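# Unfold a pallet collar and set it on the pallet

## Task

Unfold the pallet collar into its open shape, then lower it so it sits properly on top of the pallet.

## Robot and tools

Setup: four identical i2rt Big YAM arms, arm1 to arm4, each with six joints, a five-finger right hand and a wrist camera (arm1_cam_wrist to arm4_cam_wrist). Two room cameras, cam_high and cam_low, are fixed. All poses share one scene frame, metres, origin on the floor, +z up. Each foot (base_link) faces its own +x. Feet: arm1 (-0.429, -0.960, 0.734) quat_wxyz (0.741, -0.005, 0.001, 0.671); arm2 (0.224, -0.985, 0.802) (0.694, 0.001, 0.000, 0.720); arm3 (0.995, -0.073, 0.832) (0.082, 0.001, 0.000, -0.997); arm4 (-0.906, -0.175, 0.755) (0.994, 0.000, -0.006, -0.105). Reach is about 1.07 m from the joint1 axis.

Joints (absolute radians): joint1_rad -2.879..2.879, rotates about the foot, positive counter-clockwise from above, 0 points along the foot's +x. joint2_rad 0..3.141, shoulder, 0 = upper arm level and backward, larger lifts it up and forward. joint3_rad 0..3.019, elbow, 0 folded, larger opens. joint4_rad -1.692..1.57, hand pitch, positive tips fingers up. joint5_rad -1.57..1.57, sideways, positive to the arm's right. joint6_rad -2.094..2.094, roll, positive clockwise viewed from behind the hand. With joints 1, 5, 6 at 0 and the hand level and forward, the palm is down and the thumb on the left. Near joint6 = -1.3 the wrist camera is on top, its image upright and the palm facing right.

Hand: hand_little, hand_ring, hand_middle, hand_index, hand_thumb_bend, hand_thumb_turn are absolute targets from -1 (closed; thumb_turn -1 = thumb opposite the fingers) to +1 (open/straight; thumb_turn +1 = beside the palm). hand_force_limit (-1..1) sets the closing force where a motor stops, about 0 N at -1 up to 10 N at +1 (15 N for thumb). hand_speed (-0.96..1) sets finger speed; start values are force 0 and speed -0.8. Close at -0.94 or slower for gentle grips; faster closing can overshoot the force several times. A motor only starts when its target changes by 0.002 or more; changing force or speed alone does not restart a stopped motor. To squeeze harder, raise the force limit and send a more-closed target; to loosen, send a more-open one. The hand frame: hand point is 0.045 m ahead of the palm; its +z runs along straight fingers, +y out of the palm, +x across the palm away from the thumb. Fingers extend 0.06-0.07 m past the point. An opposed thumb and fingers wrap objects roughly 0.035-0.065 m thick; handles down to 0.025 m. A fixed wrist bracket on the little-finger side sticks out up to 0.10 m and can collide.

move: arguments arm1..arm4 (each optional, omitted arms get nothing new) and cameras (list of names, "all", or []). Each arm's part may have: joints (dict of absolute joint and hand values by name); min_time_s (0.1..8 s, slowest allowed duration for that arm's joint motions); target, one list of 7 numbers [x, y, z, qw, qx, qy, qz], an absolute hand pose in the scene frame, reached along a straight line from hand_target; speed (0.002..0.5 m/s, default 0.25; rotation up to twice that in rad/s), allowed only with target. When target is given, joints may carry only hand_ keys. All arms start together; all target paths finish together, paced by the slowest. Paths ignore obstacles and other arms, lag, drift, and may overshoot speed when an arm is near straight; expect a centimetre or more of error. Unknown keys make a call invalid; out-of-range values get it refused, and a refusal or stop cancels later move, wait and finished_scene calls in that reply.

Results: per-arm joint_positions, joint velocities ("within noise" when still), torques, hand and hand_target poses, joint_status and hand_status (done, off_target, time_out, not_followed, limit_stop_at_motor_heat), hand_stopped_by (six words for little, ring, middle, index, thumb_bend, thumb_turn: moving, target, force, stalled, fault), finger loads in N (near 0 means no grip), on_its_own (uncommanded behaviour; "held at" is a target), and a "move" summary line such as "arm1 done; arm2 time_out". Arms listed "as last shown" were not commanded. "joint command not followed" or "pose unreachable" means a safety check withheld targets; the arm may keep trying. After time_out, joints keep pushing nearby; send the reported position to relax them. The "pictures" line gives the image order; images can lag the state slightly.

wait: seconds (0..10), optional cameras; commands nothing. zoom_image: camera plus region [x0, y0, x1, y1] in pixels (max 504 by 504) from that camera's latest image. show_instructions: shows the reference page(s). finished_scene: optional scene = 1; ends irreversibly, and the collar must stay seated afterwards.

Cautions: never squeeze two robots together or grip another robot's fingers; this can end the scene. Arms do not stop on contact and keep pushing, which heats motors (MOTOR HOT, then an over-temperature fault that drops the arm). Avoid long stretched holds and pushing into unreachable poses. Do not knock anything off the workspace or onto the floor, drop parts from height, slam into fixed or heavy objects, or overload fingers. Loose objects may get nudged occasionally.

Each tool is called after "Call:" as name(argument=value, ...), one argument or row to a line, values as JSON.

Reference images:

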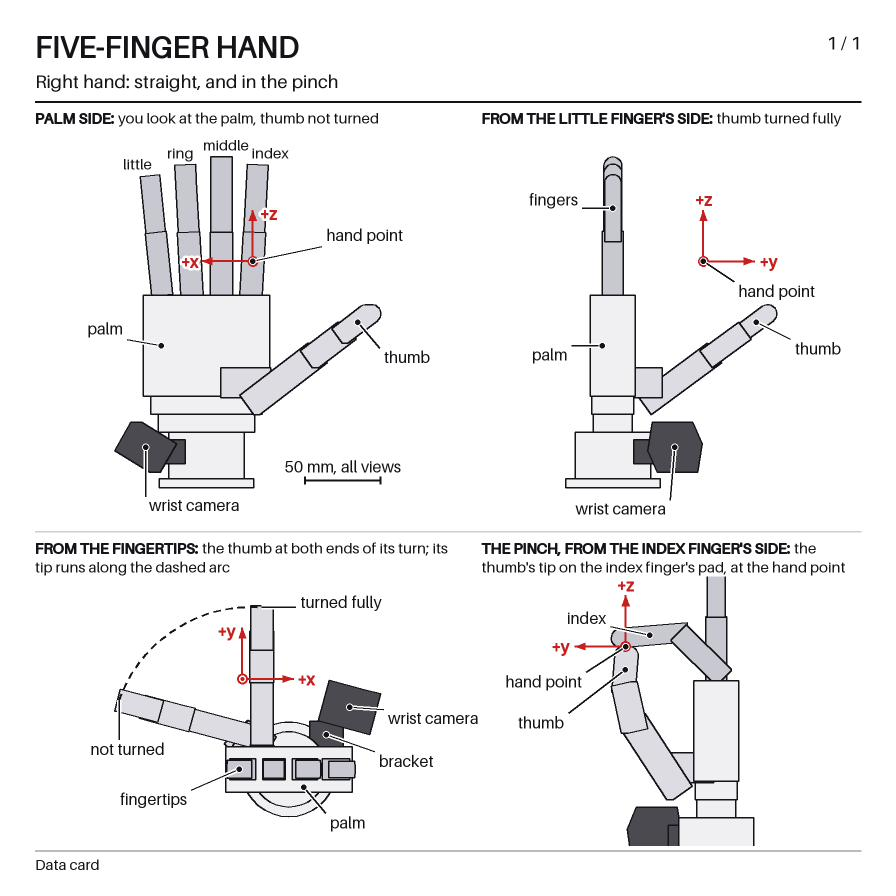

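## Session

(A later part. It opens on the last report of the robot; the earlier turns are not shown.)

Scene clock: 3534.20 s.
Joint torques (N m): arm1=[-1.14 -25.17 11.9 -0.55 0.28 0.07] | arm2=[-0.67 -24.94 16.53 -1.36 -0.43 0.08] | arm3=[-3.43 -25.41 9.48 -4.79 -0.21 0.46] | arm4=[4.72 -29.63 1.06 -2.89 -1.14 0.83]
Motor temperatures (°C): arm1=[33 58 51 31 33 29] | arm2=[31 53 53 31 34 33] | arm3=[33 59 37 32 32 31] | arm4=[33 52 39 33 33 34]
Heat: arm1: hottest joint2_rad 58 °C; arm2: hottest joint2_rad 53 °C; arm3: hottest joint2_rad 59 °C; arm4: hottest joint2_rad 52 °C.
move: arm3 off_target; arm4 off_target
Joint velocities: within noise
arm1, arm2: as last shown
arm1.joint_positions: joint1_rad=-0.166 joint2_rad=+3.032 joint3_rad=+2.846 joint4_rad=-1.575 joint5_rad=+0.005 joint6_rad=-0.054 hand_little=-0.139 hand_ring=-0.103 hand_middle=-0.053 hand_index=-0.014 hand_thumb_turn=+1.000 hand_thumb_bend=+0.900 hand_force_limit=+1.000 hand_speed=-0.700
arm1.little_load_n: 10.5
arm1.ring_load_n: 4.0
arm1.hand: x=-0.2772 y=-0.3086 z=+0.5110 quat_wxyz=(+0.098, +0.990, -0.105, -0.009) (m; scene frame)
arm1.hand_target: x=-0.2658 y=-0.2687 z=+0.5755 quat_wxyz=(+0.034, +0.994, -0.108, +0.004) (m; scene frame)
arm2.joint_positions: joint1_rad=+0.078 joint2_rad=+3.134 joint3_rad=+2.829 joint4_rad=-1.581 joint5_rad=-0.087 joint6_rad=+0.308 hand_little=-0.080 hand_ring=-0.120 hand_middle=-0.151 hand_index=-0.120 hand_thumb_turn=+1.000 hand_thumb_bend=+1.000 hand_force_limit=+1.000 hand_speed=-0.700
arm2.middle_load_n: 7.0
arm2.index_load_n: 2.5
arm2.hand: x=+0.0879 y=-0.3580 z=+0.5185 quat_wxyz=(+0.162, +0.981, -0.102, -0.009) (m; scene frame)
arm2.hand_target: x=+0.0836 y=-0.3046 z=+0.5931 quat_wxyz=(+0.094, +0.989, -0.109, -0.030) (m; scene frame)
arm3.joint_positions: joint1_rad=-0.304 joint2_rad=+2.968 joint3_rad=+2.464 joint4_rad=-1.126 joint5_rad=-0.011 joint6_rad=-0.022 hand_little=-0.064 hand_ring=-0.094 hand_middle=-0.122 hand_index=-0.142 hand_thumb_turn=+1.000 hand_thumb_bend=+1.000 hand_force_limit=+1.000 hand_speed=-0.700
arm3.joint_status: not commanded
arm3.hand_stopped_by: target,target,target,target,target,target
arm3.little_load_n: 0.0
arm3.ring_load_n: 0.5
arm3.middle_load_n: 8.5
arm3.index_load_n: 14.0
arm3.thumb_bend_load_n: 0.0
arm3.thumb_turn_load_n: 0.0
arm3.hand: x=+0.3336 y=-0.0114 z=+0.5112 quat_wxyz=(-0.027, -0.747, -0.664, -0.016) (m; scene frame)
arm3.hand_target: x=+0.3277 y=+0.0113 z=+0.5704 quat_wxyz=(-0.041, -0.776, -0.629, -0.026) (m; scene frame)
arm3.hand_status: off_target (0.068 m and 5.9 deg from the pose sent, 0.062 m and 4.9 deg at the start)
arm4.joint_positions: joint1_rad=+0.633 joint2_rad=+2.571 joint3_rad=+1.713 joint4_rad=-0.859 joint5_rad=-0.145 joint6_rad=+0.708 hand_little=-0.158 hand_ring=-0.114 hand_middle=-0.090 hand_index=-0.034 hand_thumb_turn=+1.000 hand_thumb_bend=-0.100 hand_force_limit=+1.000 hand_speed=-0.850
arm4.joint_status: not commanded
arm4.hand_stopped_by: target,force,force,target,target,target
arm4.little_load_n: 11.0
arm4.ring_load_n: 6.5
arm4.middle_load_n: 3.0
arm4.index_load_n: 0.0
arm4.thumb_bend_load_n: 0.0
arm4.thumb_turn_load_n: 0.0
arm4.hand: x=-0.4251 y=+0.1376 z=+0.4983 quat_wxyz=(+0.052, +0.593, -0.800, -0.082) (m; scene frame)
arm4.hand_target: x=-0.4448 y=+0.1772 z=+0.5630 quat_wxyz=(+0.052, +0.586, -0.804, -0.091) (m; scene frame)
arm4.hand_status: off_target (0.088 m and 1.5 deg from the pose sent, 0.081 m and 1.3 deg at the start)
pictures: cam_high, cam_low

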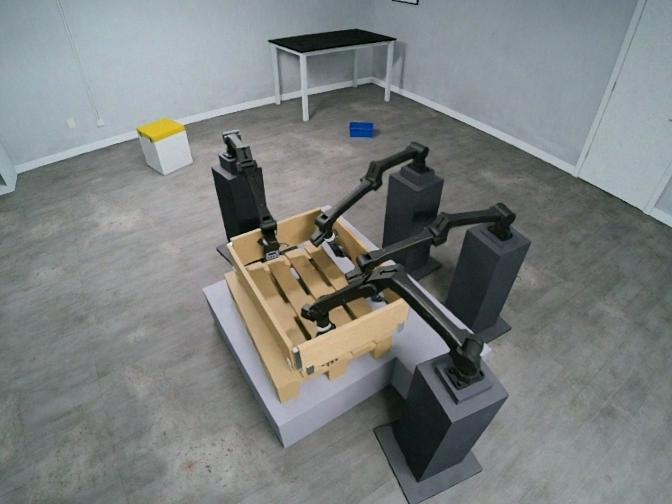

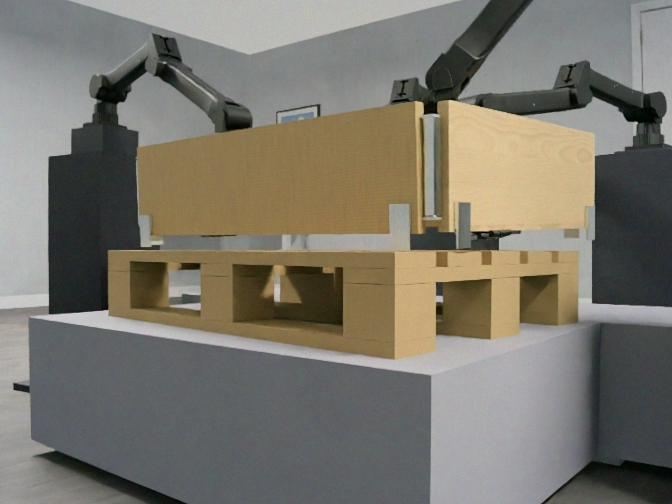

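Call:
move(
  arm3={"target": [0.332, 0.012, 0.535, -0.041, -0.776, -0.629, -0.026], "speed": 0.03},
  arm4={"target": [-0.450, 0.180, 0.530, 0.050, 0.584, -0.805, -0.090], "speed": 0.03},
  cameras=["cam_low", "cam_high"],
)

Call:
zoom_image(
  camera="cam_low",
  region=[380, 190, 480, 290],
)

Call:
zoom_image(
  camera="cam_low",
  region=[90, 200, 230, 290],
)

Call:
zoom_image(
  camera="cam_high",
  region=[265, 325, 345, 405],
)

Scene clock: 3593.07 s.
Joint torques (N m): arm1=[-1.2 -25.47 11.84 -0.5 0.43 0.07] | arm2=[-0.73 -25.05 16.51 -1.48 -0.36 0.14] | arm3=[-3.37 -22.77 9.48 -2.95 -0.04 0.42] | arm4=[5.13 -24.88 2.02 -1.5 -1.19 0.89]
Motor temperatures (°C): arm1=[33 59 52 31 33 29] | arm2=[31 53 53 31 34 33] | arm3=[33 55 39 32 32 31] | arm4=[33 50 38 33 35 34]
Heat: arm1: hottest joint2_rad 59 °C; arm2: hottest joint2_rad 53 °C; arm3: hottest joint2_rad 55 °C; arm4: hottest joint2_rad 50 °C.
move: arm3 off_target; arm4 off_target
Joint velocities: within noise
arm1, arm2: as last shown
arm1.joint_positions: joint1_rad=-0.166 joint2_rad=+3.033 joint3_rad=+2.846 joint4_rad=-1.575 joint5_rad=+0.000 joint6_rad=-0.054 hand_little=-0.139 hand_ring=-0.103 hand_middle=-0.053 hand_index=-0.014 hand_thumb_turn=+1.000 hand_thumb_bend=+0.900 hand_force_limit=+1.000 hand_speed=-0.700
arm1.little_load_n: 11.5
arm1.ring_load_n: 5.0
arm1.thumb_bend_load_n: -0.5
arm1.hand: x=-0.2782 y=-0.3089 z=+0.5102 quat_wxyz=(+0.099, +0.989, -0.105, -0.012) (m; scene frame)
arm1.hand_target: x=-0.2659 y=-0.2684 z=+0.5760 quat_wxyz=(+0.034, +0.994, -0.108, +0.004) (m; scene frame)
arm2.joint_positions: joint1_rad=+0.081 joint2_rad=+3.136 joint3_rad=+2.827 joint4_rad=-1.578 joint5_rad=-0.088 joint6_rad=+0.301 hand_little=-0.080 hand_ring=-0.120 hand_middle=-0.151 hand_index=-0.119 hand_thumb_turn=+1.000 hand_thumb_bend=+1.000 hand_force_limit=+1.000 hand_speed=-0.700
arm2.middle_load_n: 8.5
arm2.index_load_n: 3.0
arm2.hand: x=+0.0862 y=-0.3591 z=+0.5170 quat_wxyz=(+0.162, +0.982, -0.097, -0.010) (m; scene frame)
arm2.hand_target: x=+0.0829 y=-0.3050 z=+0.5933 quat_wxyz=(+0.094, +0.989, -0.107, -0.029) (m; scene frame)
arm3.joint_positions: joint1_rad=-0.304 joint2_rad=+2.986 joint3_rad=+2.482 joint4_rad=-1.128 joint5_rad=-0.020 joint6_rad=-0.016 hand_little=-0.064 hand_ring=-0.094 hand_middle=-0.122 hand_index=-0.142 hand_thumb_turn=+1.000 hand_thumb_bend=+1.000 hand_force_limit=+1.000 hand_speed=-0.700
arm3.joint_status: not commanded
arm3.hand_stopped_by: target,target,target,target,target,target
arm3.little_load_n: 0.0
arm3.ring_load_n: 0.0
arm3.middle_load_n: 6.5
arm3.index_load_n: 11.5
arm3.thumb_bend_load_n: 0.0
arm3.thumb_turn_load_n: 0.0
arm3.hand: x=+0.3336 y=-0.0136 z=+0.5045 quat_wxyz=(-0.030, -0.749, -0.662, -0.014) (m; scene frame)
arm3.hand_target: x=+0.3308 y=+0.0104 z=+0.5349 quat_wxyz=(-0.040, -0.776, -0.629, -0.021) (m; scene frame)
arm3.hand_status: off_target (0.040 m and 5.2 deg from the pose sent, 0.033 m and 5.6 deg at the start)
arm4.joint_positions: joint1_rad=+0.635 joint2_rad=+2.570 joint3_rad=+1.708 joint4_rad=-0.838 joint5_rad=-0.145 joint6_rad=+0.708 hand_little=-0.158 hand_ring=-0.114 hand_middle=-0.090 hand_index=-0.034 hand_thumb_turn=+1.000 hand_thumb_bend=-0.100 hand_force_limit=+1.000 hand_speed=-0.850
arm4.joint_status: not commanded
arm4.hand_stopped_by: target,force,force,target,target,target
arm4.little_load_n: 11.5
arm4.ring_load_n: 7.5
arm4.middle_load_n: 4.0
arm4.index_load_n: 0.0
arm4.thumb_bend_load_n: 0.0
arm4.thumb_turn_load_n: 0.0
arm4.hand: x=-0.4224 y=+0.1398 z=+0.4969 quat_wxyz=(+0.043, +0.594, -0.799, -0.080) (m; scene frame)
arm4.hand_target: x=-0.4491 y=+0.1785 z=+0.5278 quat_wxyz=(+0.051, +0.586, -0.804, -0.091) (m; scene frame)
arm4.hand_status: off_target (0.059 m and 2.0 deg from the pose sent, 0.059 m and 1.5 deg at the start)
pictures: cam_high, cam_low

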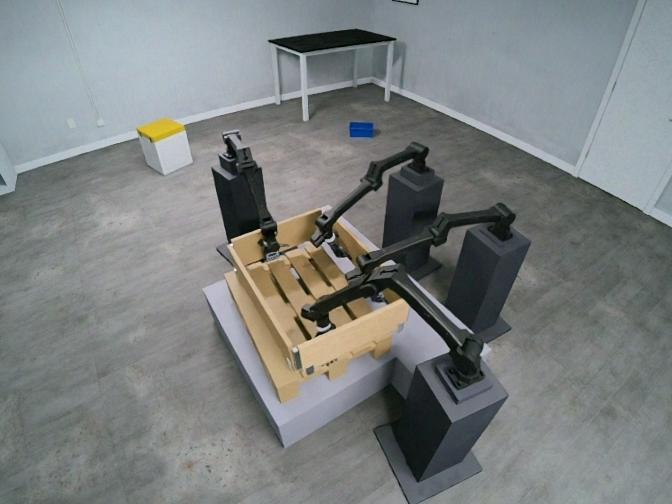

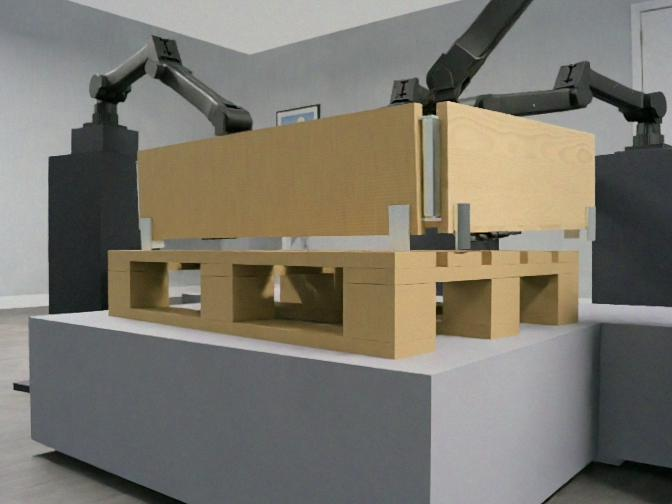

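Scaled by 5.040 from the camera's 672x504 image, which has a finer 960x720 frame.

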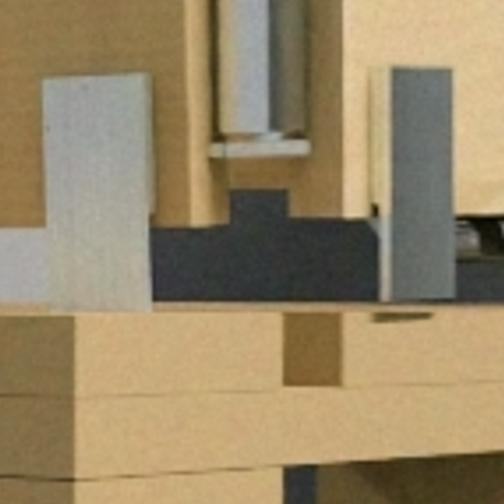

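Scaled by 3.600 from the camera's 672x504 image, which has a finer 960x720 frame.

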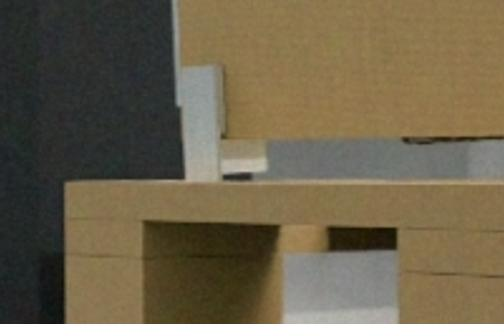

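Scaled by 6.300 from the camera's 672x504 image, which has a finer 960x720 frame.

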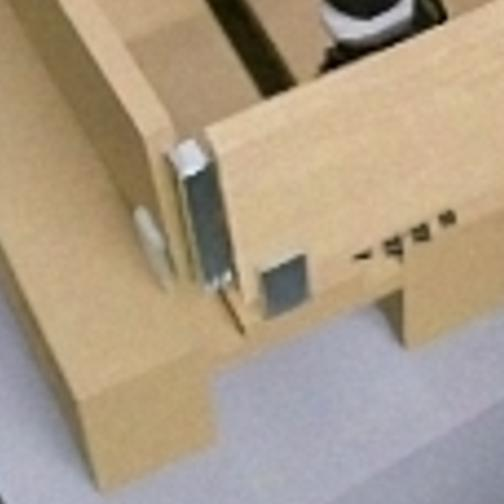

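Call:
move(
  arm3={"target": [0.332, -0.005, 0.500, -0.041, -0.776, -0.629, -0.026], "speed": 0.03},
  arm4={"target": [-0.445, 0.155, 0.495, 0.050, 0.584, -0.805, -0.090], "speed": 0.03},
  cameras=["cam_low", "arm3_cam_wrist", "arm4_cam_wrist"],
)

Call:
zoom_image(
  camera="cam_low",
  region=[380, 190, 530, 290],
)

Call:
zoom_image(
  camera="cam_low",
  region=[90, 200, 290, 290],
)

Scene clock: 3604.43 s.
Joint torques (N m): arm1=[-1.26 -25.47 11.9 -0.61 0.49 0.07] | arm2=[-0.91 -25.11 16.51 -1.63 -0.35 0.14] | arm3=[-1.38 -19.08 9.73 -1.21 0.09 0.21] | arm4=[1.96 -20.66 2.62 -0.49 -0.91 0.56]
Motor temperatures (°C): arm1=[33 58 52 31 33 29] | arm2=[31 53 54 31 34 33] | arm3=[33 56 38 32 32 31] | arm4=[33 50 38 33 35 34]
Heat: arm1: hottest joint2_rad 58 °C; arm2: hottest joint3_rad 54 °C; arm3: hottest joint2_rad 56 °C; arm4: hottest joint2_rad 50 °C.
move: arm3 done; arm4 off_target
Joint velocities: within noise
arm1, arm2: as last shown
arm1.joint_positions: joint1_rad=-0.166 joint2_rad=+3.037 joint3_rad=+2.846 joint4_rad=-1.572 joint5_rad=-0.001 joint6_rad=-0.054 hand_little=-0.139 hand_ring=-0.103 hand_middle=-0.053 hand_index=-0.014 hand_thumb_turn=+1.000 hand_thumb_bend=+0.900 hand_force_limit=+1.000 hand_speed=-0.700
arm1.little_load_n: 12.0
arm1.ring_load_n: 6.0
arm1.thumb_bend_load_n: 0.0
arm1.hand: x=-0.2786 y=-0.3091 z=+0.5079 quat_wxyz=(+0.099, +0.989, -0.105, -0.013) (m; scene frame)
arm1.hand_target: x=-0.2656 y=-0.2685 z=+0.5756 quat_wxyz=(+0.034, +0.994, -0.108, +0.004) (m; scene frame)
arm2.joint_positions: joint1_rad=+0.081 joint2_rad=+3.136 joint3_rad=+2.827 joint4_rad=-1.573 joint5_rad=-0.088 joint6_rad=+0.301 hand_little=-0.080 hand_ring=-0.120 hand_middle=-0.151 hand_index=-0.119 hand_thumb_turn=+1.000 hand_thumb_bend=+1.000 hand_force_limit=+1.000 hand_speed=-0.700
arm2.middle_load_n: 11.5
arm2.index_load_n: 5.5
arm2.hand: x=+0.0860 y=-0.3581 z=+0.5164 quat_wxyz=(+0.160, +0.982, -0.097, -0.011) (m; scene frame)
arm2.hand_target: x=+0.0838 y=-0.3047 z=+0.5933 quat_wxyz=(+0.094, +0.989, -0.108, -0.030) (m; scene frame)
arm3.joint_positions: joint1_rad=-0.307 joint2_rad=+3.027 joint3_rad=+2.556 joint4_rad=-1.182 joint5_rad=-0.022 joint6_rad=+0.033 hand_little=-0.064 hand_ring=-0.094 hand_middle=-0.123 hand_index=-0.143 hand_thumb_turn=+1.000 hand_thumb_bend=+1.000 hand_force_limit=+1.000 hand_speed=-0.700
arm3.joint_status: not commanded
arm3.hand_stopped_by: target,target,target,target,target,target
arm3.little_load_n: 0.0
arm3.ring_load_n: 0.0
arm3.middle_load_n: 0.0
arm3.index_load_n: 0.5
arm3.thumb_bend_load_n: -0.5
arm3.thumb_turn_load_n: 0.0
arm3.hand: x=+0.3324 y=-0.0146 z=+0.5011 quat_wxyz=(-0.039, -0.766, -0.642, -0.021) (m; scene frame)
arm3.hand_target: x=+0.3325 y=-0.0055 z=+0.5004 quat_wxyz=(-0.041, -0.776, -0.629, -0.025) (m; scene frame)
arm3.hand_status: done (0.010 m and 2.0 deg from the pose sent, 0.010 m and 5.2 deg at the start)
arm4.joint_positions: joint1_rad=+0.633 joint2_rad=+2.570 joint3_rad=+1.699 joint4_rad=-0.815 joint5_rad=-0.145 joint6_rad=+0.706 hand_little=-0.158 hand_ring=-0.115 hand_middle=-0.090 hand_index=-0.034 hand_thumb_turn=+1.000 hand_thumb_bend=-0.100 hand_force_limit=+1.000 hand_speed=-0.850
arm4.joint_status: not commanded
arm4.hand_stopped_by: target,force,force,target,target,target
arm4.little_load_n: 5.0
arm4.ring_load_n: 1.0
arm4.middle_load_n: 0.5
arm4.index_load_n: 0.0
arm4.thumb_bend_load_n: 0.0
arm4.thumb_turn_load_n: 0.0
arm4.hand: x=-0.4212 y=+0.1393 z=+0.4939 quat_wxyz=(+0.036, +0.595, -0.799, -0.078) (m; scene frame)
arm4.hand_target: x=-0.4450 y=+0.1538 z=+0.4949 quat_wxyz=(+0.052, +0.585, -0.805, -0.090) (m; scene frame)
arm4.hand_status: off_target (0.029 m and 2.5 deg from the pose sent, 0.027 m and 2.0 deg at the start)
pictures: arm3_cam_wrist, arm4_cam_wrist, cam_low

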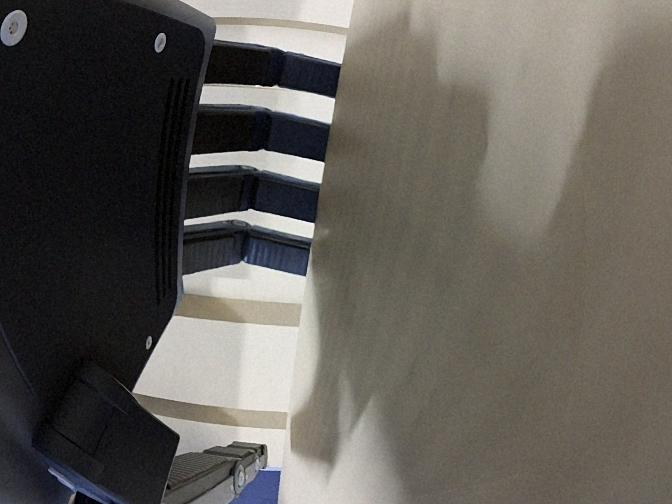

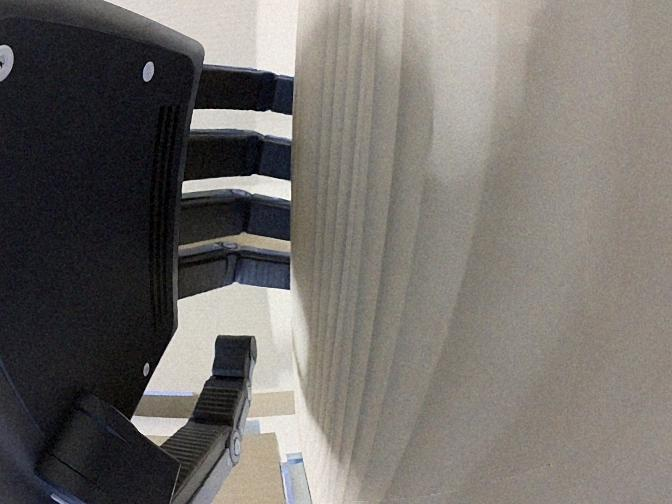

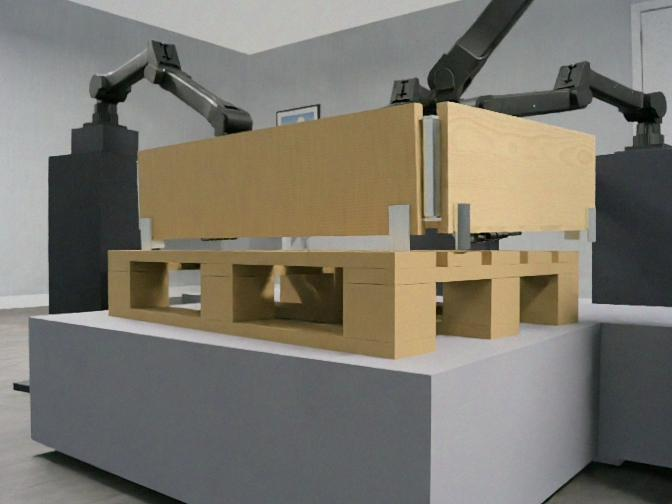

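Scaled by 3.360 from the camera's 672x504 image, which has a finer 960x720 frame.

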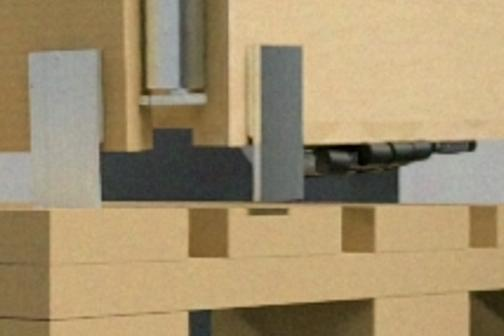

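Scaled by 2.520 from the camera's 672x504 image, which has a finer 960x720 frame.

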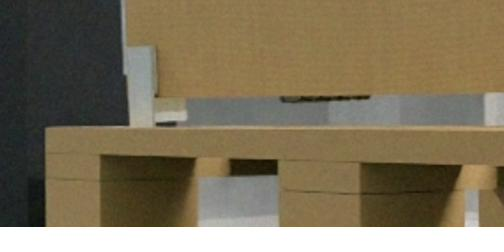

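Call:
move(
  arm3={"target": [0.262, -0.012, 0.506, -0.041, -0.776, -0.629, -0.026], "speed": 0.06},
  arm4={"target": [-0.350, 0.140, 0.496, 0.050, 0.584, -0.805, -0.090], "speed": 0.06},
  cameras=["cam_low", "arm3_cam_wrist", "arm4_cam_wrist"],
)

Call:
zoom_image(
  camera="cam_low",
  region=[380, 190, 530, 290],
)

Scene clock: 3610.53 s.
Joint torques (N m): arm1=[-1.26 -25.52 11.88 -0.62 0.48 0.08] | arm2=[-0.97 -25.11 16.5 -1.65 -0.49 0.14] | arm3=[1.03 -19.96 11.92 0.69 0.08 0.11] | arm4=[-2.02 -21.19 10.14 -0.88 -0.08 -0.08]
Motor temperatures (°C): arm1=[33 57 52 31 33 29] | arm2=[31 52 54 31 34 33] | arm3=[33 56 39 32 32 31] | arm4=[33 50 38 33 34 34]
Heat: arm1: hottest joint2_rad 57 °C; arm2: hottest joint3_rad 54 °C; arm3: hottest joint2_rad 56 °C; arm4: hottest joint2_rad 50 °C.
move: arm3 off_target; arm4 off_target
Joint velocities: within noise
arm1, arm2: as last shown
arm1.joint_positions: joint1_rad=-0.167 joint2_rad=+3.037 joint3_rad=+2.846 joint4_rad=-1.572 joint5_rad=+0.000 joint6_rad=-0.062 hand_little=-0.139 hand_ring=-0.103 hand_middle=-0.053 hand_index=-0.014 hand_thumb_turn=+1.000 hand_thumb_bend=+0.900 hand_force_limit=+1.000 hand_speed=-0.700
arm1.ring_load_n: 6.5
arm1.hand: x=-0.2769 y=-0.3097 z=+0.5079 quat_wxyz=(+0.099, +0.990, -0.102, -0.012) (m; scene frame)
arm1.hand_target: x=-0.2638 y=-0.2690 z=+0.5760 quat_wxyz=(+0.034, +0.994, -0.105, +0.005) (m; scene frame)
arm2.joint_positions: joint1_rad=+0.081 joint2_rad=+3.136 joint3_rad=+2.827 joint4_rad=-1.575 joint5_rad=-0.083 joint6_rad=+0.302 hand_little=-0.080 hand_ring=-0.120 hand_middle=-0.151 hand_index=-0.119 hand_thumb_turn=+1.000 hand_thumb_bend=+1.000 hand_force_limit=+1.000 hand_speed=-0.700
arm2.middle_load_n: 12.5
arm2.hand: x=+0.0869 y=-0.3583 z=+0.5163 quat_wxyz=(+0.160, +0.982, -0.098, -0.008) (m; scene frame)
arm2.hand_target: x=+0.0840 y=-0.3050 z=+0.5934 quat_wxyz=(+0.094, +0.989, -0.109, -0.029) (m; scene frame)
arm3.joint_positions: joint1_rad=-0.315 joint2_rad=+3.121 joint3_rad=+2.776 joint4_rad=-1.200 joint5_rad=-0.005 joint6_rad=+0.082 hand_little=-0.064 hand_ring=-0.094 hand_middle=-0.123 hand_index=-0.143 hand_thumb_turn=+1.000 hand_thumb_bend=+1.000 hand_force_limit=+1.000 hand_speed=-0.700
arm3.joint_status: not commanded
arm3.hand_stopped_by: target,target,target,target,target,target
arm3.little_load_n: 0.0
arm3.ring_load_n: 0.0
arm3.middle_load_n: 0.0
arm3.index_load_n: 0.0
arm3.thumb_bend_load_n: 0.0
arm3.thumb_turn_load_n: 0.0
arm3.hand: x=+0.2875 y=-0.0023 z=+0.5021 quat_wxyz=(+0.007, -0.784, -0.621, +0.009) (m; scene frame)
arm3.hand_target: x=+0.2684 y=-0.0059 z=+0.5063 quat_wxyz=(+0.028, -0.786, -0.617, +0.027) (m; scene frame)
arm3.hand_status: off_target (0.028 m and 7.0 deg from the pose sent, 0.071 m and 2.0 deg at the start; a joint's target at an end of its range on 53 of 65 steps)
arm4.joint_positions: joint1_rad=+0.601 joint2_rad=+2.723 joint3_rad=+2.010 joint4_rad=-1.042 joint5_rad=-0.157 joint6_rad=+0.705 hand_little=-0.159 hand_ring=-0.115 hand_middle=-0.090 hand_index=-0.034 hand_thumb_turn=+1.000 hand_thumb_bend=-0.100 hand_force_limit=+1.000 hand_speed=-0.850
arm4.joint_status: not commanded
arm4.hand_stopped_by: target,force,force,target,target,target
arm4.little_load_n: 0.0
arm4.ring_load_n: 0.0
arm4.middle_load_n: 0.0
arm4.index_load_n: 0.0
arm4.thumb_bend_load_n: 0.0
arm4.thumb_turn_load_n: 0.0
arm4.hand: x=-0.3712 y=+0.1425 z=+0.4864 quat_wxyz=(+0.066, +0.578, -0.808, -0.093) (m; scene frame)
arm4.hand_target: x=-0.3529 y=+0.1442 z=+0.4952 quat_wxyz=(+0.051, +0.583, -0.806, -0.090) (m; scene frame)
arm4.hand_status: off_target (0.023 m and 2.0 deg from the pose sent, 0.071 m and 2.5 deg at the start)
pictures: arm3_cam_wrist, arm4_cam_wrist, cam_low

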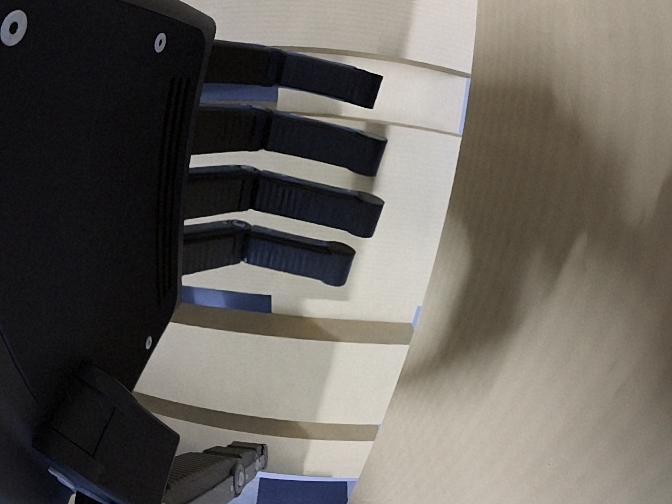

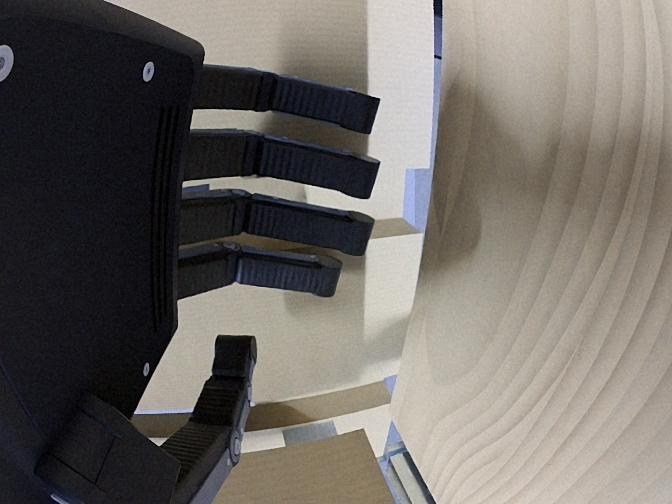

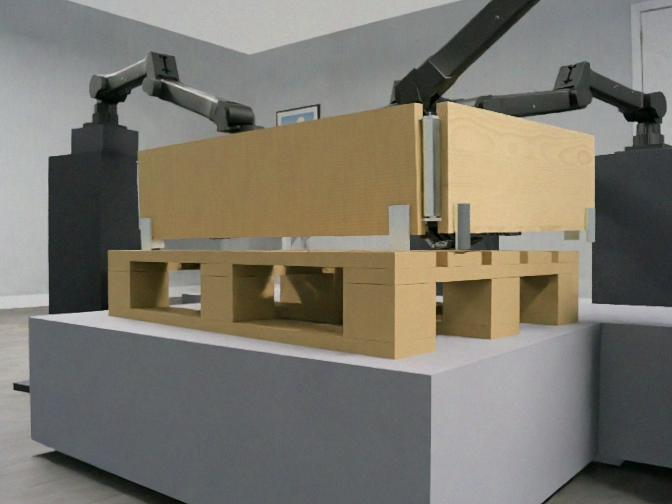

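Scaled by 3.360 from the camera's 672x504 image, which has a finer 960x720 frame.

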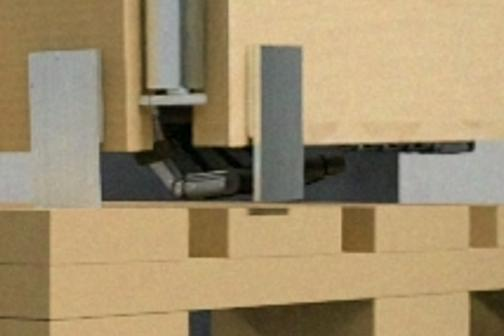

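Call:
move(
  arm3={"target": [0.290, -0.005, 0.78, -0.041, -0.776, -0.629, -0.026], "speed": 0.2},
  arm4={"target": [-0.355, 0.140, 0.80, 0.050, 0.584, -0.805, -0.090], "speed": 0.2},
)

Call:
move(
  arm3={"target": [0.50, -0.02, 0.80, -0.041, -0.776, -0.629, -0.026], "speed": 0.25},
  arm4={"target": [-0.56, 0.08, 0.80, 0.050, 0.584, -0.805, -0.090], "speed": 0.25},
  cameras=["cam_low", "cam_high"],
)

Call:
zoom_image(
  camera="cam_high",
  region=[210, 190, 430, 410],
)

Scene clock: 3621.63 s.
Joint torques (N m): arm1=[-1.49 -25.58 11.88 -0.65 0.49 0.08] | arm2=[-0.91 -25.17 16.51 -1.65 -0.5 0.14] | arm3=[0.67 -22.07 11.1 -1.03 -0.03 -0.12] | arm4=[-1.61 -22.07 12.15 -0.95 -0.06 -0.08]
Motor temperatures (°C): arm1=[33 56 52 31 33 29] | arm2=[31 52 54 31 34 33] | arm3=[33 55 39 32 32 31] | arm4=[33 51 39 33 34 34]
Heat: arm1: hottest joint2_rad 56 °C; arm2: hottest joint3_rad 54 °C; arm3: hottest joint2_rad 55 °C; arm4: hottest joint2_rad 51 °C.
move: arm3 off_target; arm4 off_target
Joint velocities: within noise
arm1.joint_positions: joint1_rad=-0.167 joint2_rad=+3.037 joint3_rad=+2.846 joint4_rad=-1.572 joint5_rad=+0.000 joint6_rad=-0.062 hand_little=-0.139 hand_ring=-0.103 hand_middle=-0.053 hand_index=-0.014 hand_thumb_turn=+1.000 hand_thumb_bend=+0.900 hand_force_limit=+1.000 hand_speed=-0.700
arm1.joint_status: not commanded
arm1.hand_stopped_by: target,target,target,target,target,target
arm1.little_load_n: 12.0
arm1.ring_load_n: 6.5
arm1.middle_load_n: 0.0
arm1.index_load_n: 0.0
arm1.thumb_bend_load_n: -0.5
arm1.thumb_turn_load_n: 0.0
arm1.hand: x=-0.2769 y=-0.3097 z=+0.5079 quat_wxyz=(+0.099, +0.990, -0.102, -0.012) (m; scene frame)
arm1.hand_target: x=-0.2638 y=-0.2690 z=+0.5760 quat_wxyz=(+0.034, +0.994, -0.105, +0.005) (m; scene frame)
arm1.hand_status: not commanded
arm2.joint_positions: joint1_rad=+0.081 joint2_rad=+3.136 joint3_rad=+2.827 joint4_rad=-1.575 joint5_rad=-0.083 joint6_rad=+0.302 hand_little=-0.080 hand_ring=-0.120 hand_middle=-0.151 hand_index=-0.119 hand_thumb_turn=+1.000 hand_thumb_bend=+1.000 hand_force_limit=+1.000 hand_speed=-0.700
arm2.joint_status: not commanded
arm2.hand_stopped_by: target,target,target,target,target,target
arm2.little_load_n: 0.5
arm2.ring_load_n: 0.0
arm2.middle_load_n: 13.0
arm2.index_load_n: 6.0
arm2.thumb_bend_load_n: 0.0
arm2.thumb_turn_load_n: 0.0
arm2.hand: x=+0.0869 y=-0.3583 z=+0.5163 quat_wxyz=(+0.160, +0.982, -0.098, -0.008) (m; scene frame)
arm2.hand_target: x=+0.0840 y=-0.3050 z=+0.5934 quat_wxyz=(+0.094, +0.989, -0.109, -0.029) (m; scene frame)
arm2.hand_status: not commanded
arm3.joint_positions: joint1_rad=-0.316 joint2_rad=+2.825 joint3_rad=+2.827 joint4_rad=-1.660 joint5_rad=-0.016 joint6_rad=+0.082 hand_little=-0.064 hand_ring=-0.094 hand_middle=-0.123 hand_index=-0.143 hand_thumb_turn=+1.000 hand_thumb_bend=+1.000 hand_force_limit=+1.000 hand_speed=-0.700
arm3.joint_status: not commanded
arm3.hand_stopped_by: target,target,target,target,target,target
arm3.little_load_n: 0.0
arm3.ring_load_n: 0.0
arm3.middle_load_n: 0.0
arm3.index_load_n: 0.0
arm3.thumb_bend_load_n: 0.0
arm3.thumb_turn_load_n: 0.0
arm3.hand: x=+0.2932 y=-0.0045 z=+0.7533 quat_wxyz=(-0.038, -0.784, -0.619, -0.025) (m; scene frame)
arm3.hand_target: x=+0.2848 y=-0.0032 z=+0.7784 quat_wxyz=(-0.024, -0.780, -0.626, -0.011) (m; scene frame)
arm3.hand_status: off_target (0.027 m and 1.5 deg from the pose sent, 0.278 m and 7.0 deg at the start; a joint's target at an end of its range on 21 of 67 steps)
arm4.joint_positions: joint1_rad=+0.596 joint2_rad=+2.308 joint3_rad=+2.029 joint4_rad=-1.494 joint5_rad=-0.157 joint6_rad=+0.695 hand_little=-0.159 hand_ring=-0.115 hand_middle=-0.090 hand_index=-0.034 hand_thumb_turn=+1.000 hand_thumb_bend=-0.100 hand_force_limit=+1.000 hand_speed=-0.850
arm4.joint_status: not commanded
arm4.hand_stopped_by: target,force,force,target,target,target
arm4.little_load_n: 0.0
arm4.ring_load_n: 0.0
arm4.middle_load_n: 0.0
arm4.index_load_n: 0.0
arm4.thumb_bend_load_n: 0.0
arm4.thumb_turn_load_n: 0.0
arm4.hand: x=-0.3693 y=+0.1421 z=+0.7757 quat_wxyz=(+0.075, +0.579, -0.806, -0.096) (m; scene frame)
arm4.hand_target: x=-0.3532 y=+0.1419 z=+0.7995 quat_wxyz=(+0.050, +0.585, -0.805, -0.090) (m; scene frame)
arm4.hand_status: off_target (0.028 m and 2.9 deg from the pose sent, 0.314 m and 2.0 deg at the start)
pictures: none

Scene clock: 3623.27 s.
Joint torques (N m): arm1=[-1.44 -25.76 11.84 -0.59 0.49 0.07] | arm2=[-0.91 -25.11 16.51 -1.65 -0.49 0.14] | arm3=[0.09 -16.79 6.57 0.38 0.04 -0.15] | arm4=[-0.67 -14.27 7.08 0.08 -0.26 0.22]
Motor temperatures (°C): arm1=[33 56 52 31 33 29] | arm2=[31 52 54 31 34 33] | arm3=[33 55 39 32 32 31] | arm4=[33 51 39 33 34 34]
Heat: arm1: hottest joint2_rad 56 °C; arm2: hottest joint3_rad 54 °C; arm3: hottest joint2_rad 55 °C; arm4: hottest joint2_rad 51 °C.
move: arm3 off_target; arm4 done
Joint velocities: within noise
arm1, arm2: as last shown
arm1.little_load_n: 11.5
arm1.thumb_bend_load_n: 0.0
arm2.little_load_n: 0.0
arm2.middle_load_n: 12.5
arm2.index_load_n: 5.5
arm3.joint_positions: joint1_rad=-0.333 joint2_rad=+2.070 joint3_rad=+1.482 joint4_rad=-1.132 joint5_rad=-0.016 joint6_rad=+0.051 hand_little=-0.064 hand_ring=-0.094 hand_middle=-0.123 hand_index=-0.143 hand_thumb_turn=+1.000 hand_thumb_bend=+1.000 hand_force_limit=+1.000 hand_speed=-0.700
arm3.joint_status: not commanded
arm3.hand_stopped_by: target,target,target,target,target,target
arm3.little_load_n: 0.0
arm3.ring_load_n: 0.0
arm3.middle_load_n: 0.0
arm3.index_load_n: 0.0
arm3.thumb_bend_load_n: 0.0
arm3.thumb_turn_load_n: 0.0
arm3.hand: x=+0.5130 y=-0.0280 z=+0.7933 quat_wxyz=(-0.062, -0.778, -0.623, -0.045) (m; scene frame)
arm3.hand_target: x=+0.5037 y=-0.0222 z=+0.8043 quat_wxyz=(-0.045, -0.777, -0.628, -0.030) (m; scene frame)
arm3.hand_status: off_target (0.017 m and 3.3 deg from the pose sent, 0.213 m and 1.5 deg at the start)
arm4.joint_positions: joint1_rad=+0.618 joint2_rad=+1.758 joint3_rad=+1.199 joint4_rad=-1.182 joint5_rad=-0.159 joint6_rad=+0.694 hand_little=-0.159 hand_ring=-0.115 hand_middle=-0.090 hand_index=-0.034 hand_thumb_turn=+1.000 hand_thumb_bend=-0.100 hand_force_limit=+1.000 hand_speed=-0.850
arm4.joint_status: not commanded
arm4.hand_stopped_by: target,force,force,target,target,target
arm4.little_load_n: 0.0
arm4.ring_load_n: 0.0
arm4.middle_load_n: 0.0
arm4.index_load_n: 0.0
arm4.thumb_bend_load_n: 0.0
arm4.thumb_turn_load_n: 0.0
arm4.hand: x=-0.5630 y=+0.0733 z=+0.7982 quat_wxyz=(+0.060, +0.590, -0.800, -0.092) (m; scene frame)
arm4.hand_target: x=-0.5603 y=+0.0785 z=+0.8026 quat_wxyz=(+0.049, +0.587, -0.803, -0.090) (m; scene frame)
arm4.hand_status: done (0.008 m and 1.5 deg from the pose sent, 0.202 m and 2.9 deg at the start)
pictures: cam_high, cam_low

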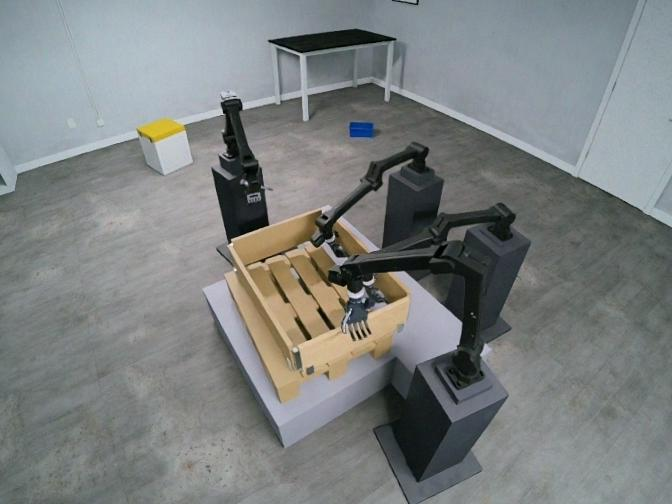

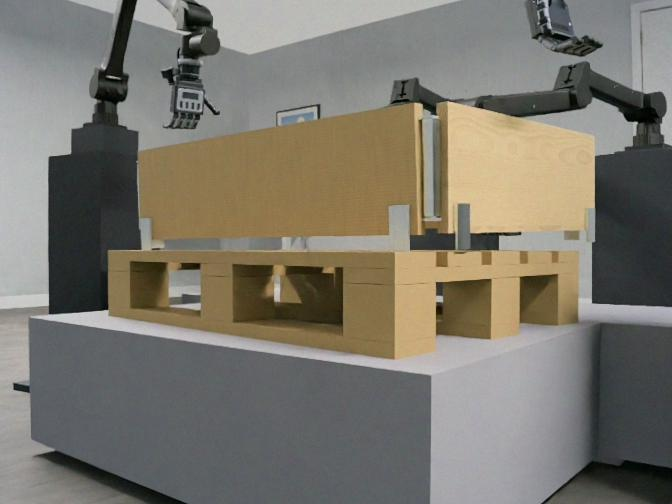

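Scaled by 2.291 from the camera's 672x504 image, which has a finer 960x720 frame.

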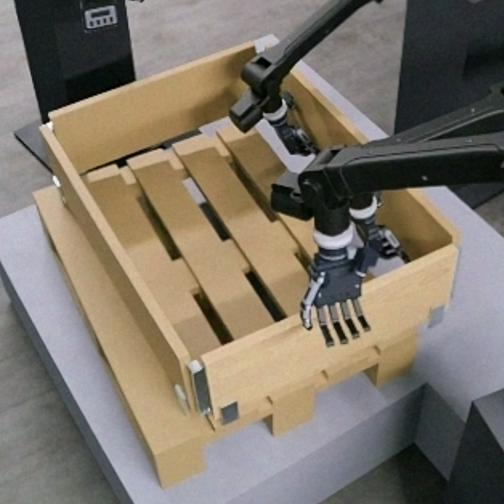

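Call:
move(
  arm1={"target": [-0.266, -0.272, 0.535, 0.034, 0.994, -0.105, 0.005], "speed": 0.03},
  arm2={"target": [0.084, -0.308, 0.548, 0.094, 0.989, -0.109, -0.029], "speed": 0.03},
  cameras=["cam_low", "cam_high"],
)

Call:
zoom_image(
  camera="cam_low",
  region=[380, 190, 620, 290],
)

Call:
zoom_image(
  camera="cam_low",
  region=[90, 200, 290, 290],
)

Scene clock: 3630.10 s.
Joint torques (N m): arm1=[-1.2 -25.41 10.74 -1.05 0.42 0.16] | arm2=[-0.85 -23.94 17.24 -2.41 -0.47 0.12] | arm3=[-0.56 -18.37 6.76 0.12 0.07 -0.11] | arm4=[-0.44 -14.27 7.08 0.08 -0.26 0.21]
Motor temperatures (°C): arm1=[33 56 52 31 33 29] | arm2=[31 52 54 31 34 33] | arm3=[33 56 39 31 32 31] | arm4=[33 51 39 33 33 33]
Heat: arm1: hottest joint2_rad 56 °C; arm2: hottest joint3_rad 54 °C; arm3: hottest joint2_rad 56 °C; arm4: hottest joint2_rad 51 °C.
move: arm1 off_target; arm2 off_target
Joint velocities: within noise
arm1.joint_positions: joint1_rad=-0.172 joint2_rad=+2.989 joint3_rad=+2.651 joint4_rad=-1.400 joint5_rad=+0.002 joint6_rad=-0.066 hand_little=-0.139 hand_ring=-0.103 hand_middle=-0.053 hand_index=-0.014 hand_thumb_turn=+1.000 hand_thumb_bend=+0.900 hand_force_limit=+1.000 hand_speed=-0.700
arm1.joint_status: not commanded
arm1.hand_stopped_by: target,target,target,target,target,target
arm1.little_load_n: 11.5
arm1.ring_load_n: 5.5
arm1.middle_load_n: 0.0
arm1.index_load_n: 0.0
arm1.thumb_bend_load_n: 0.0
arm1.thumb_turn_load_n: 0.0
arm1.hand: x=-0.2752 y=-0.3184 z=+0.4693 quat_wxyz=(+0.087, +0.991, -0.102, -0.010) (m; scene frame)
arm1.hand_target: x=-0.2641 y=-0.2765 z=+0.5351 quat_wxyz=(+0.032, +0.994, -0.107, +0.005) (m; scene frame)
arm1.hand_status: off_target (0.081 m and 6.3 deg from the pose sent, 0.048 m and 7.7 deg at the start; pose on its path clipped on 15 of 62 steps)
arm2.joint_positions: joint1_rad=+0.078 joint2_rad=+3.096 joint3_rad=+2.640 joint4_rad=-1.394 joint5_rad=-0.085 joint6_rad=+0.307 hand_little=-0.080 hand_ring=-0.120 hand_middle=-0.151 hand_index=-0.119 hand_thumb_turn=+1.000 hand_thumb_bend=+1.000 hand_force_limit=+1.000 hand_speed=-0.700
arm2.joint_status: not commanded
arm2.hand_stopped_by: target,target,target,target,target,target
arm2.little_load_n: 0.0
arm2.ring_load_n: 0.0
arm2.middle_load_n: 6.5
arm2.index_load_n: 2.5
arm2.thumb_bend_load_n: 0.0
arm2.thumb_turn_load_n: 0.0
arm2.hand: x=+0.0894 y=-0.3682 z=+0.4752 quat_wxyz=(+0.144, +0.984, -0.101, -0.012) (m; scene frame)
arm2.hand_target: x=+0.0867 y=-0.3133 z=+0.5476 quat_wxyz=(+0.090, +0.989, -0.111, -0.030) (m; scene frame)
arm2.hand_status: off_target (0.095 m and 6.1 deg from the pose sent, 0.060 m and 8.1 deg at the start; pose on its path clipped on 36 of 62 steps)
arm3, arm4: as last shown
arm3.joint_positions: joint1_rad=-0.335 joint2_rad=+2.070 joint3_rad=+1.482 joint4_rad=-1.132 joint5_rad=-0.016 joint6_rad=+0.051 hand_little=-0.064 hand_ring=-0.094 hand_middle=-0.123 hand_index=-0.143 hand_thumb_turn=+1.000 hand_thumb_bend=+1.000 hand_force_limit=+1.000 hand_speed=-0.700
arm3.hand: x=+0.5131 y=-0.0273 z=+0.7933 quat_wxyz=(-0.062, -0.779, -0.622, -0.045) (m; scene frame)
arm3.hand_target: x=+0.5038 y=-0.0215 z=+0.8043 quat_wxyz=(-0.045, -0.777, -0.627, -0.030) (m; scene frame)
pictures: cam_high, cam_low

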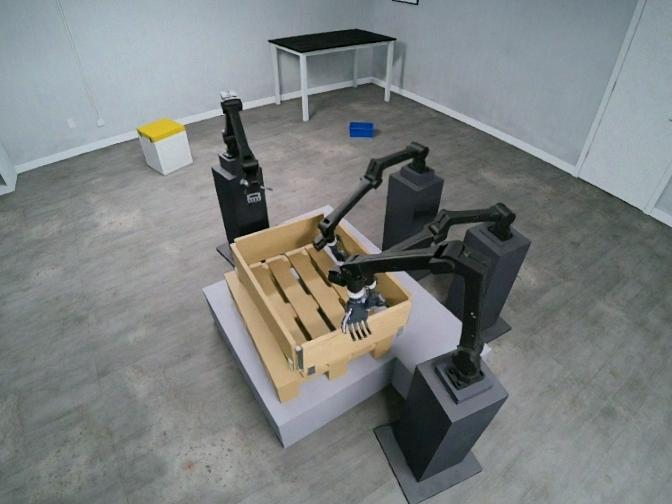

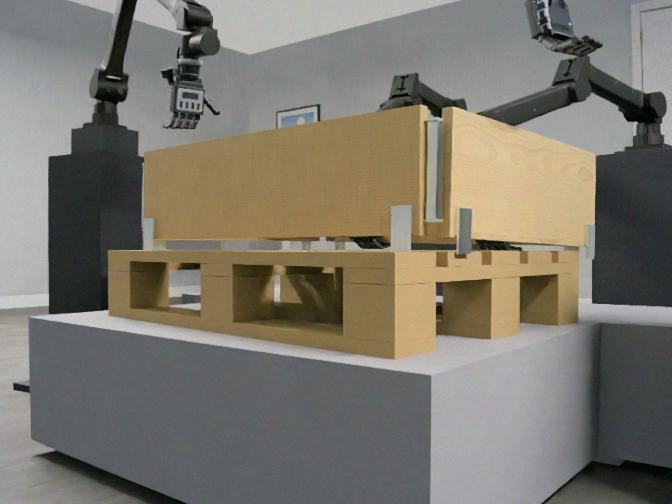

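Scaled by 2.100 from the camera's 672x504 image, which has a finer 960x720 frame.

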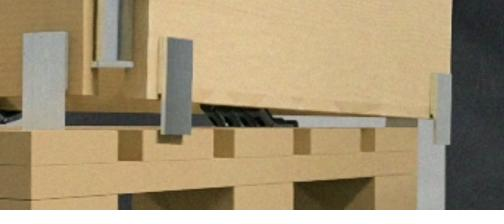

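Scaled by 2.520 from the camera's 672x504 image, which has a finer 960x720 frame.

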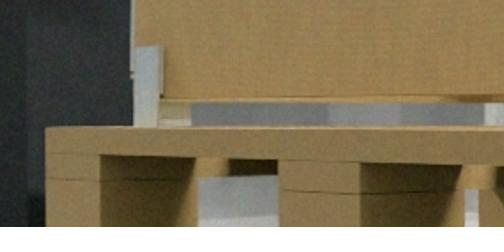

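Call:
move(
  arm1={"target": [-0.266, -0.280, 0.505, 0.034, 0.994, -0.105, 0.005], "speed": 0.025},
  arm2={"target": [0.084, -0.316, 0.525, 0.094, 0.989, -0.109, -0.029], "speed": 0.025},
  cameras=["cam_low", "cam_high", "arm1_cam_wrist", "arm2_cam_wrist"],
)

Call:
zoom_image(
  camera="cam_low",
  region=[380, 190, 620, 290],
)

Call:
zoom_image(
  camera="cam_low",
  region=[90, 200, 290, 290],
)

Scene clock: 3634.63 s.
Joint torques (N m): arm1=[-0.85 -24 9.01 0.12 0.44 0.11] | arm2=[-0.56 -22.77 15.87 -1.36 -0.43 0.01] | arm3=[-0.73 -16.62 6.91 0.13 -0.02 -0.12] | arm4=[-0.26 -14.21 7.06 0.03 -0.26 0.22]
Motor temperatures (°C): arm1=[33 57 51 31 33 29] | arm2=[31 52 53 31 34 33] | arm3=[33 56 39 31 32 31] | arm4=[33 51 39 33 33 33]
Heat: arm1: hottest joint2_rad 57 °C; arm2: hottest joint3_rad 53 °C; arm3: hottest joint2_rad 56 °C; arm4: hottest joint2_rad 51 °C.
move: arm1 off_target; arm2 off_target
Joint velocities: within noise
arm1.joint_positions: joint1_rad=-0.172 joint2_rad=+2.990 joint3_rad=+2.637 joint4_rad=-1.372 joint5_rad=+0.002 joint6_rad=-0.057 hand_little=-0.139 hand_ring=-0.103 hand_middle=-0.053 hand_index=-0.014 hand_thumb_turn=+1.000 hand_thumb_bend=+0.900 hand_force_limit=+1.000 hand_speed=-0.700
arm1.joint_status: not commanded
arm1.hand_stopped_by: target,target,target,target,target,target
arm1.little_load_n: 8.5
arm1.ring_load_n: 4.5
arm1.middle_load_n: 0.0
arm1.index_load_n: 0.0
arm1.thumb_bend_load_n: -0.5
arm1.thumb_turn_load_n: 0.0
arm1.hand: x=-0.2753 y=-0.3170 z=+0.4619 quat_wxyz=(+0.081, +0.991, -0.107, -0.008) (m; scene frame)
arm1.hand_target: x=-0.2671 y=-0.2819 z=+0.5055 quat_wxyz=(+0.034, +0.993, -0.109, +0.005) (m; scene frame)
arm1.hand_status: off_target (0.058 m and 5.6 deg from the pose sent, 0.053 m and 6.3 deg at the start)
arm2.joint_positions: joint1_rad=+0.078 joint2_rad=+3.102 joint3_rad=+2.640 joint4_rad=-1.391 joint5_rad=-0.085 joint6_rad=+0.327 hand_little=-0.080 hand_ring=-0.120 hand_middle=-0.151 hand_index=-0.119 hand_thumb_turn=+1.000 hand_thumb_bend=+1.000 hand_force_limit=+1.000 hand_speed=-0.700
arm2.joint_status: not commanded
arm2.hand_stopped_by: target,target,target,target,target,target
arm2.little_load_n: 0.0
arm2.ring_load_n: 0.0
arm2.middle_load_n: 5.0
arm2.index_load_n: 3.0
arm2.thumb_bend_load_n: 0.0
arm2.thumb_turn_load_n: 0.0
arm2.hand: x=+0.0886 y=-0.3695 z=+0.4709 quat_wxyz=(+0.145, +0.983, -0.111, -0.011) (m; scene frame)
arm2.hand_target: x=+0.0841 y=-0.3192 z=+0.5261 quat_wxyz=(+0.092, +0.989, -0.114, -0.029) (m; scene frame)
arm2.hand_status: off_target (0.076 m and 6.3 deg from the pose sent, 0.072 m and 6.1 deg at the start)
arm3, arm4: as last shown
arm3.ring_load_n: 0.5
arm4.index_load_n: 0.5
arm4.thumb_turn_load_n: -0.5
pictures: arm1_cam_wrist, arm2_cam_wrist, cam_high, cam_low

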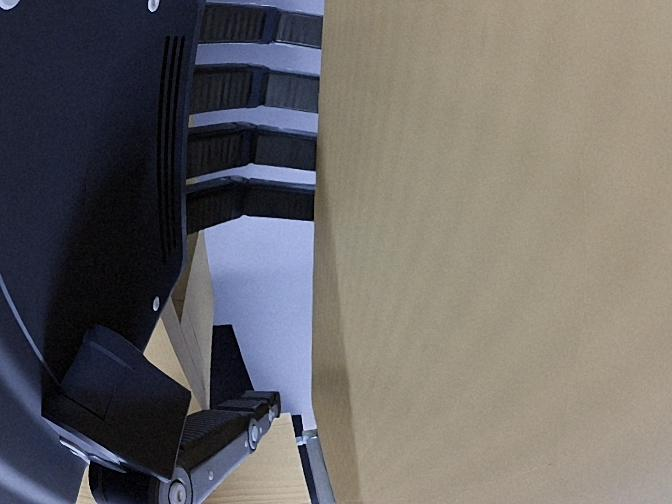

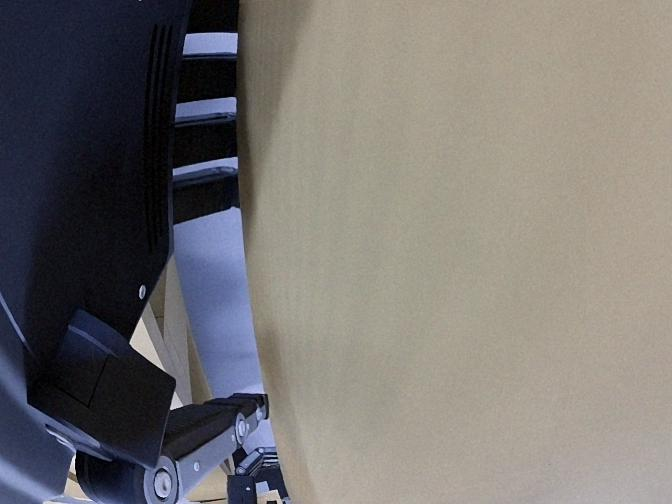

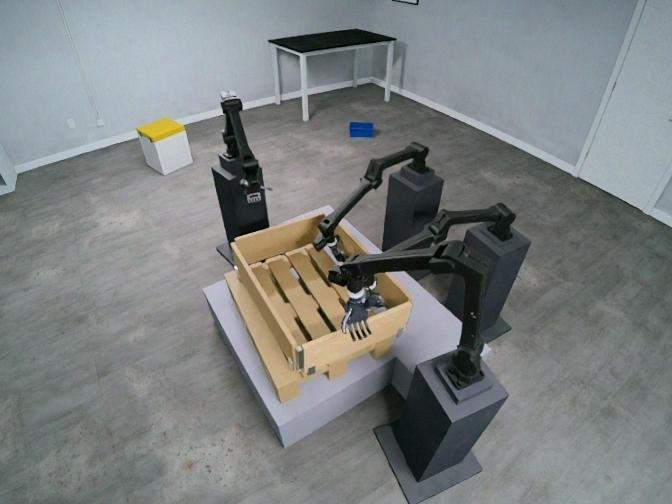

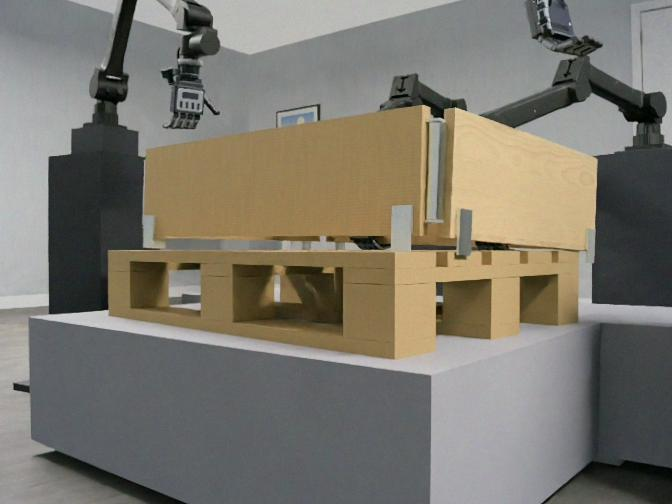

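Scaled by 2.100 from the camera's 672x504 image, which has a finer 960x720 frame.

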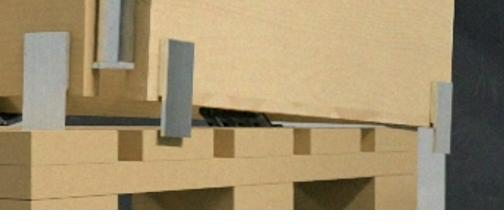

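Scaled by 2.520 from the camera's 672x504 image, which has a finer 960x720 frame.

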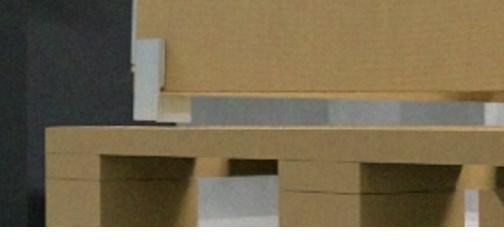

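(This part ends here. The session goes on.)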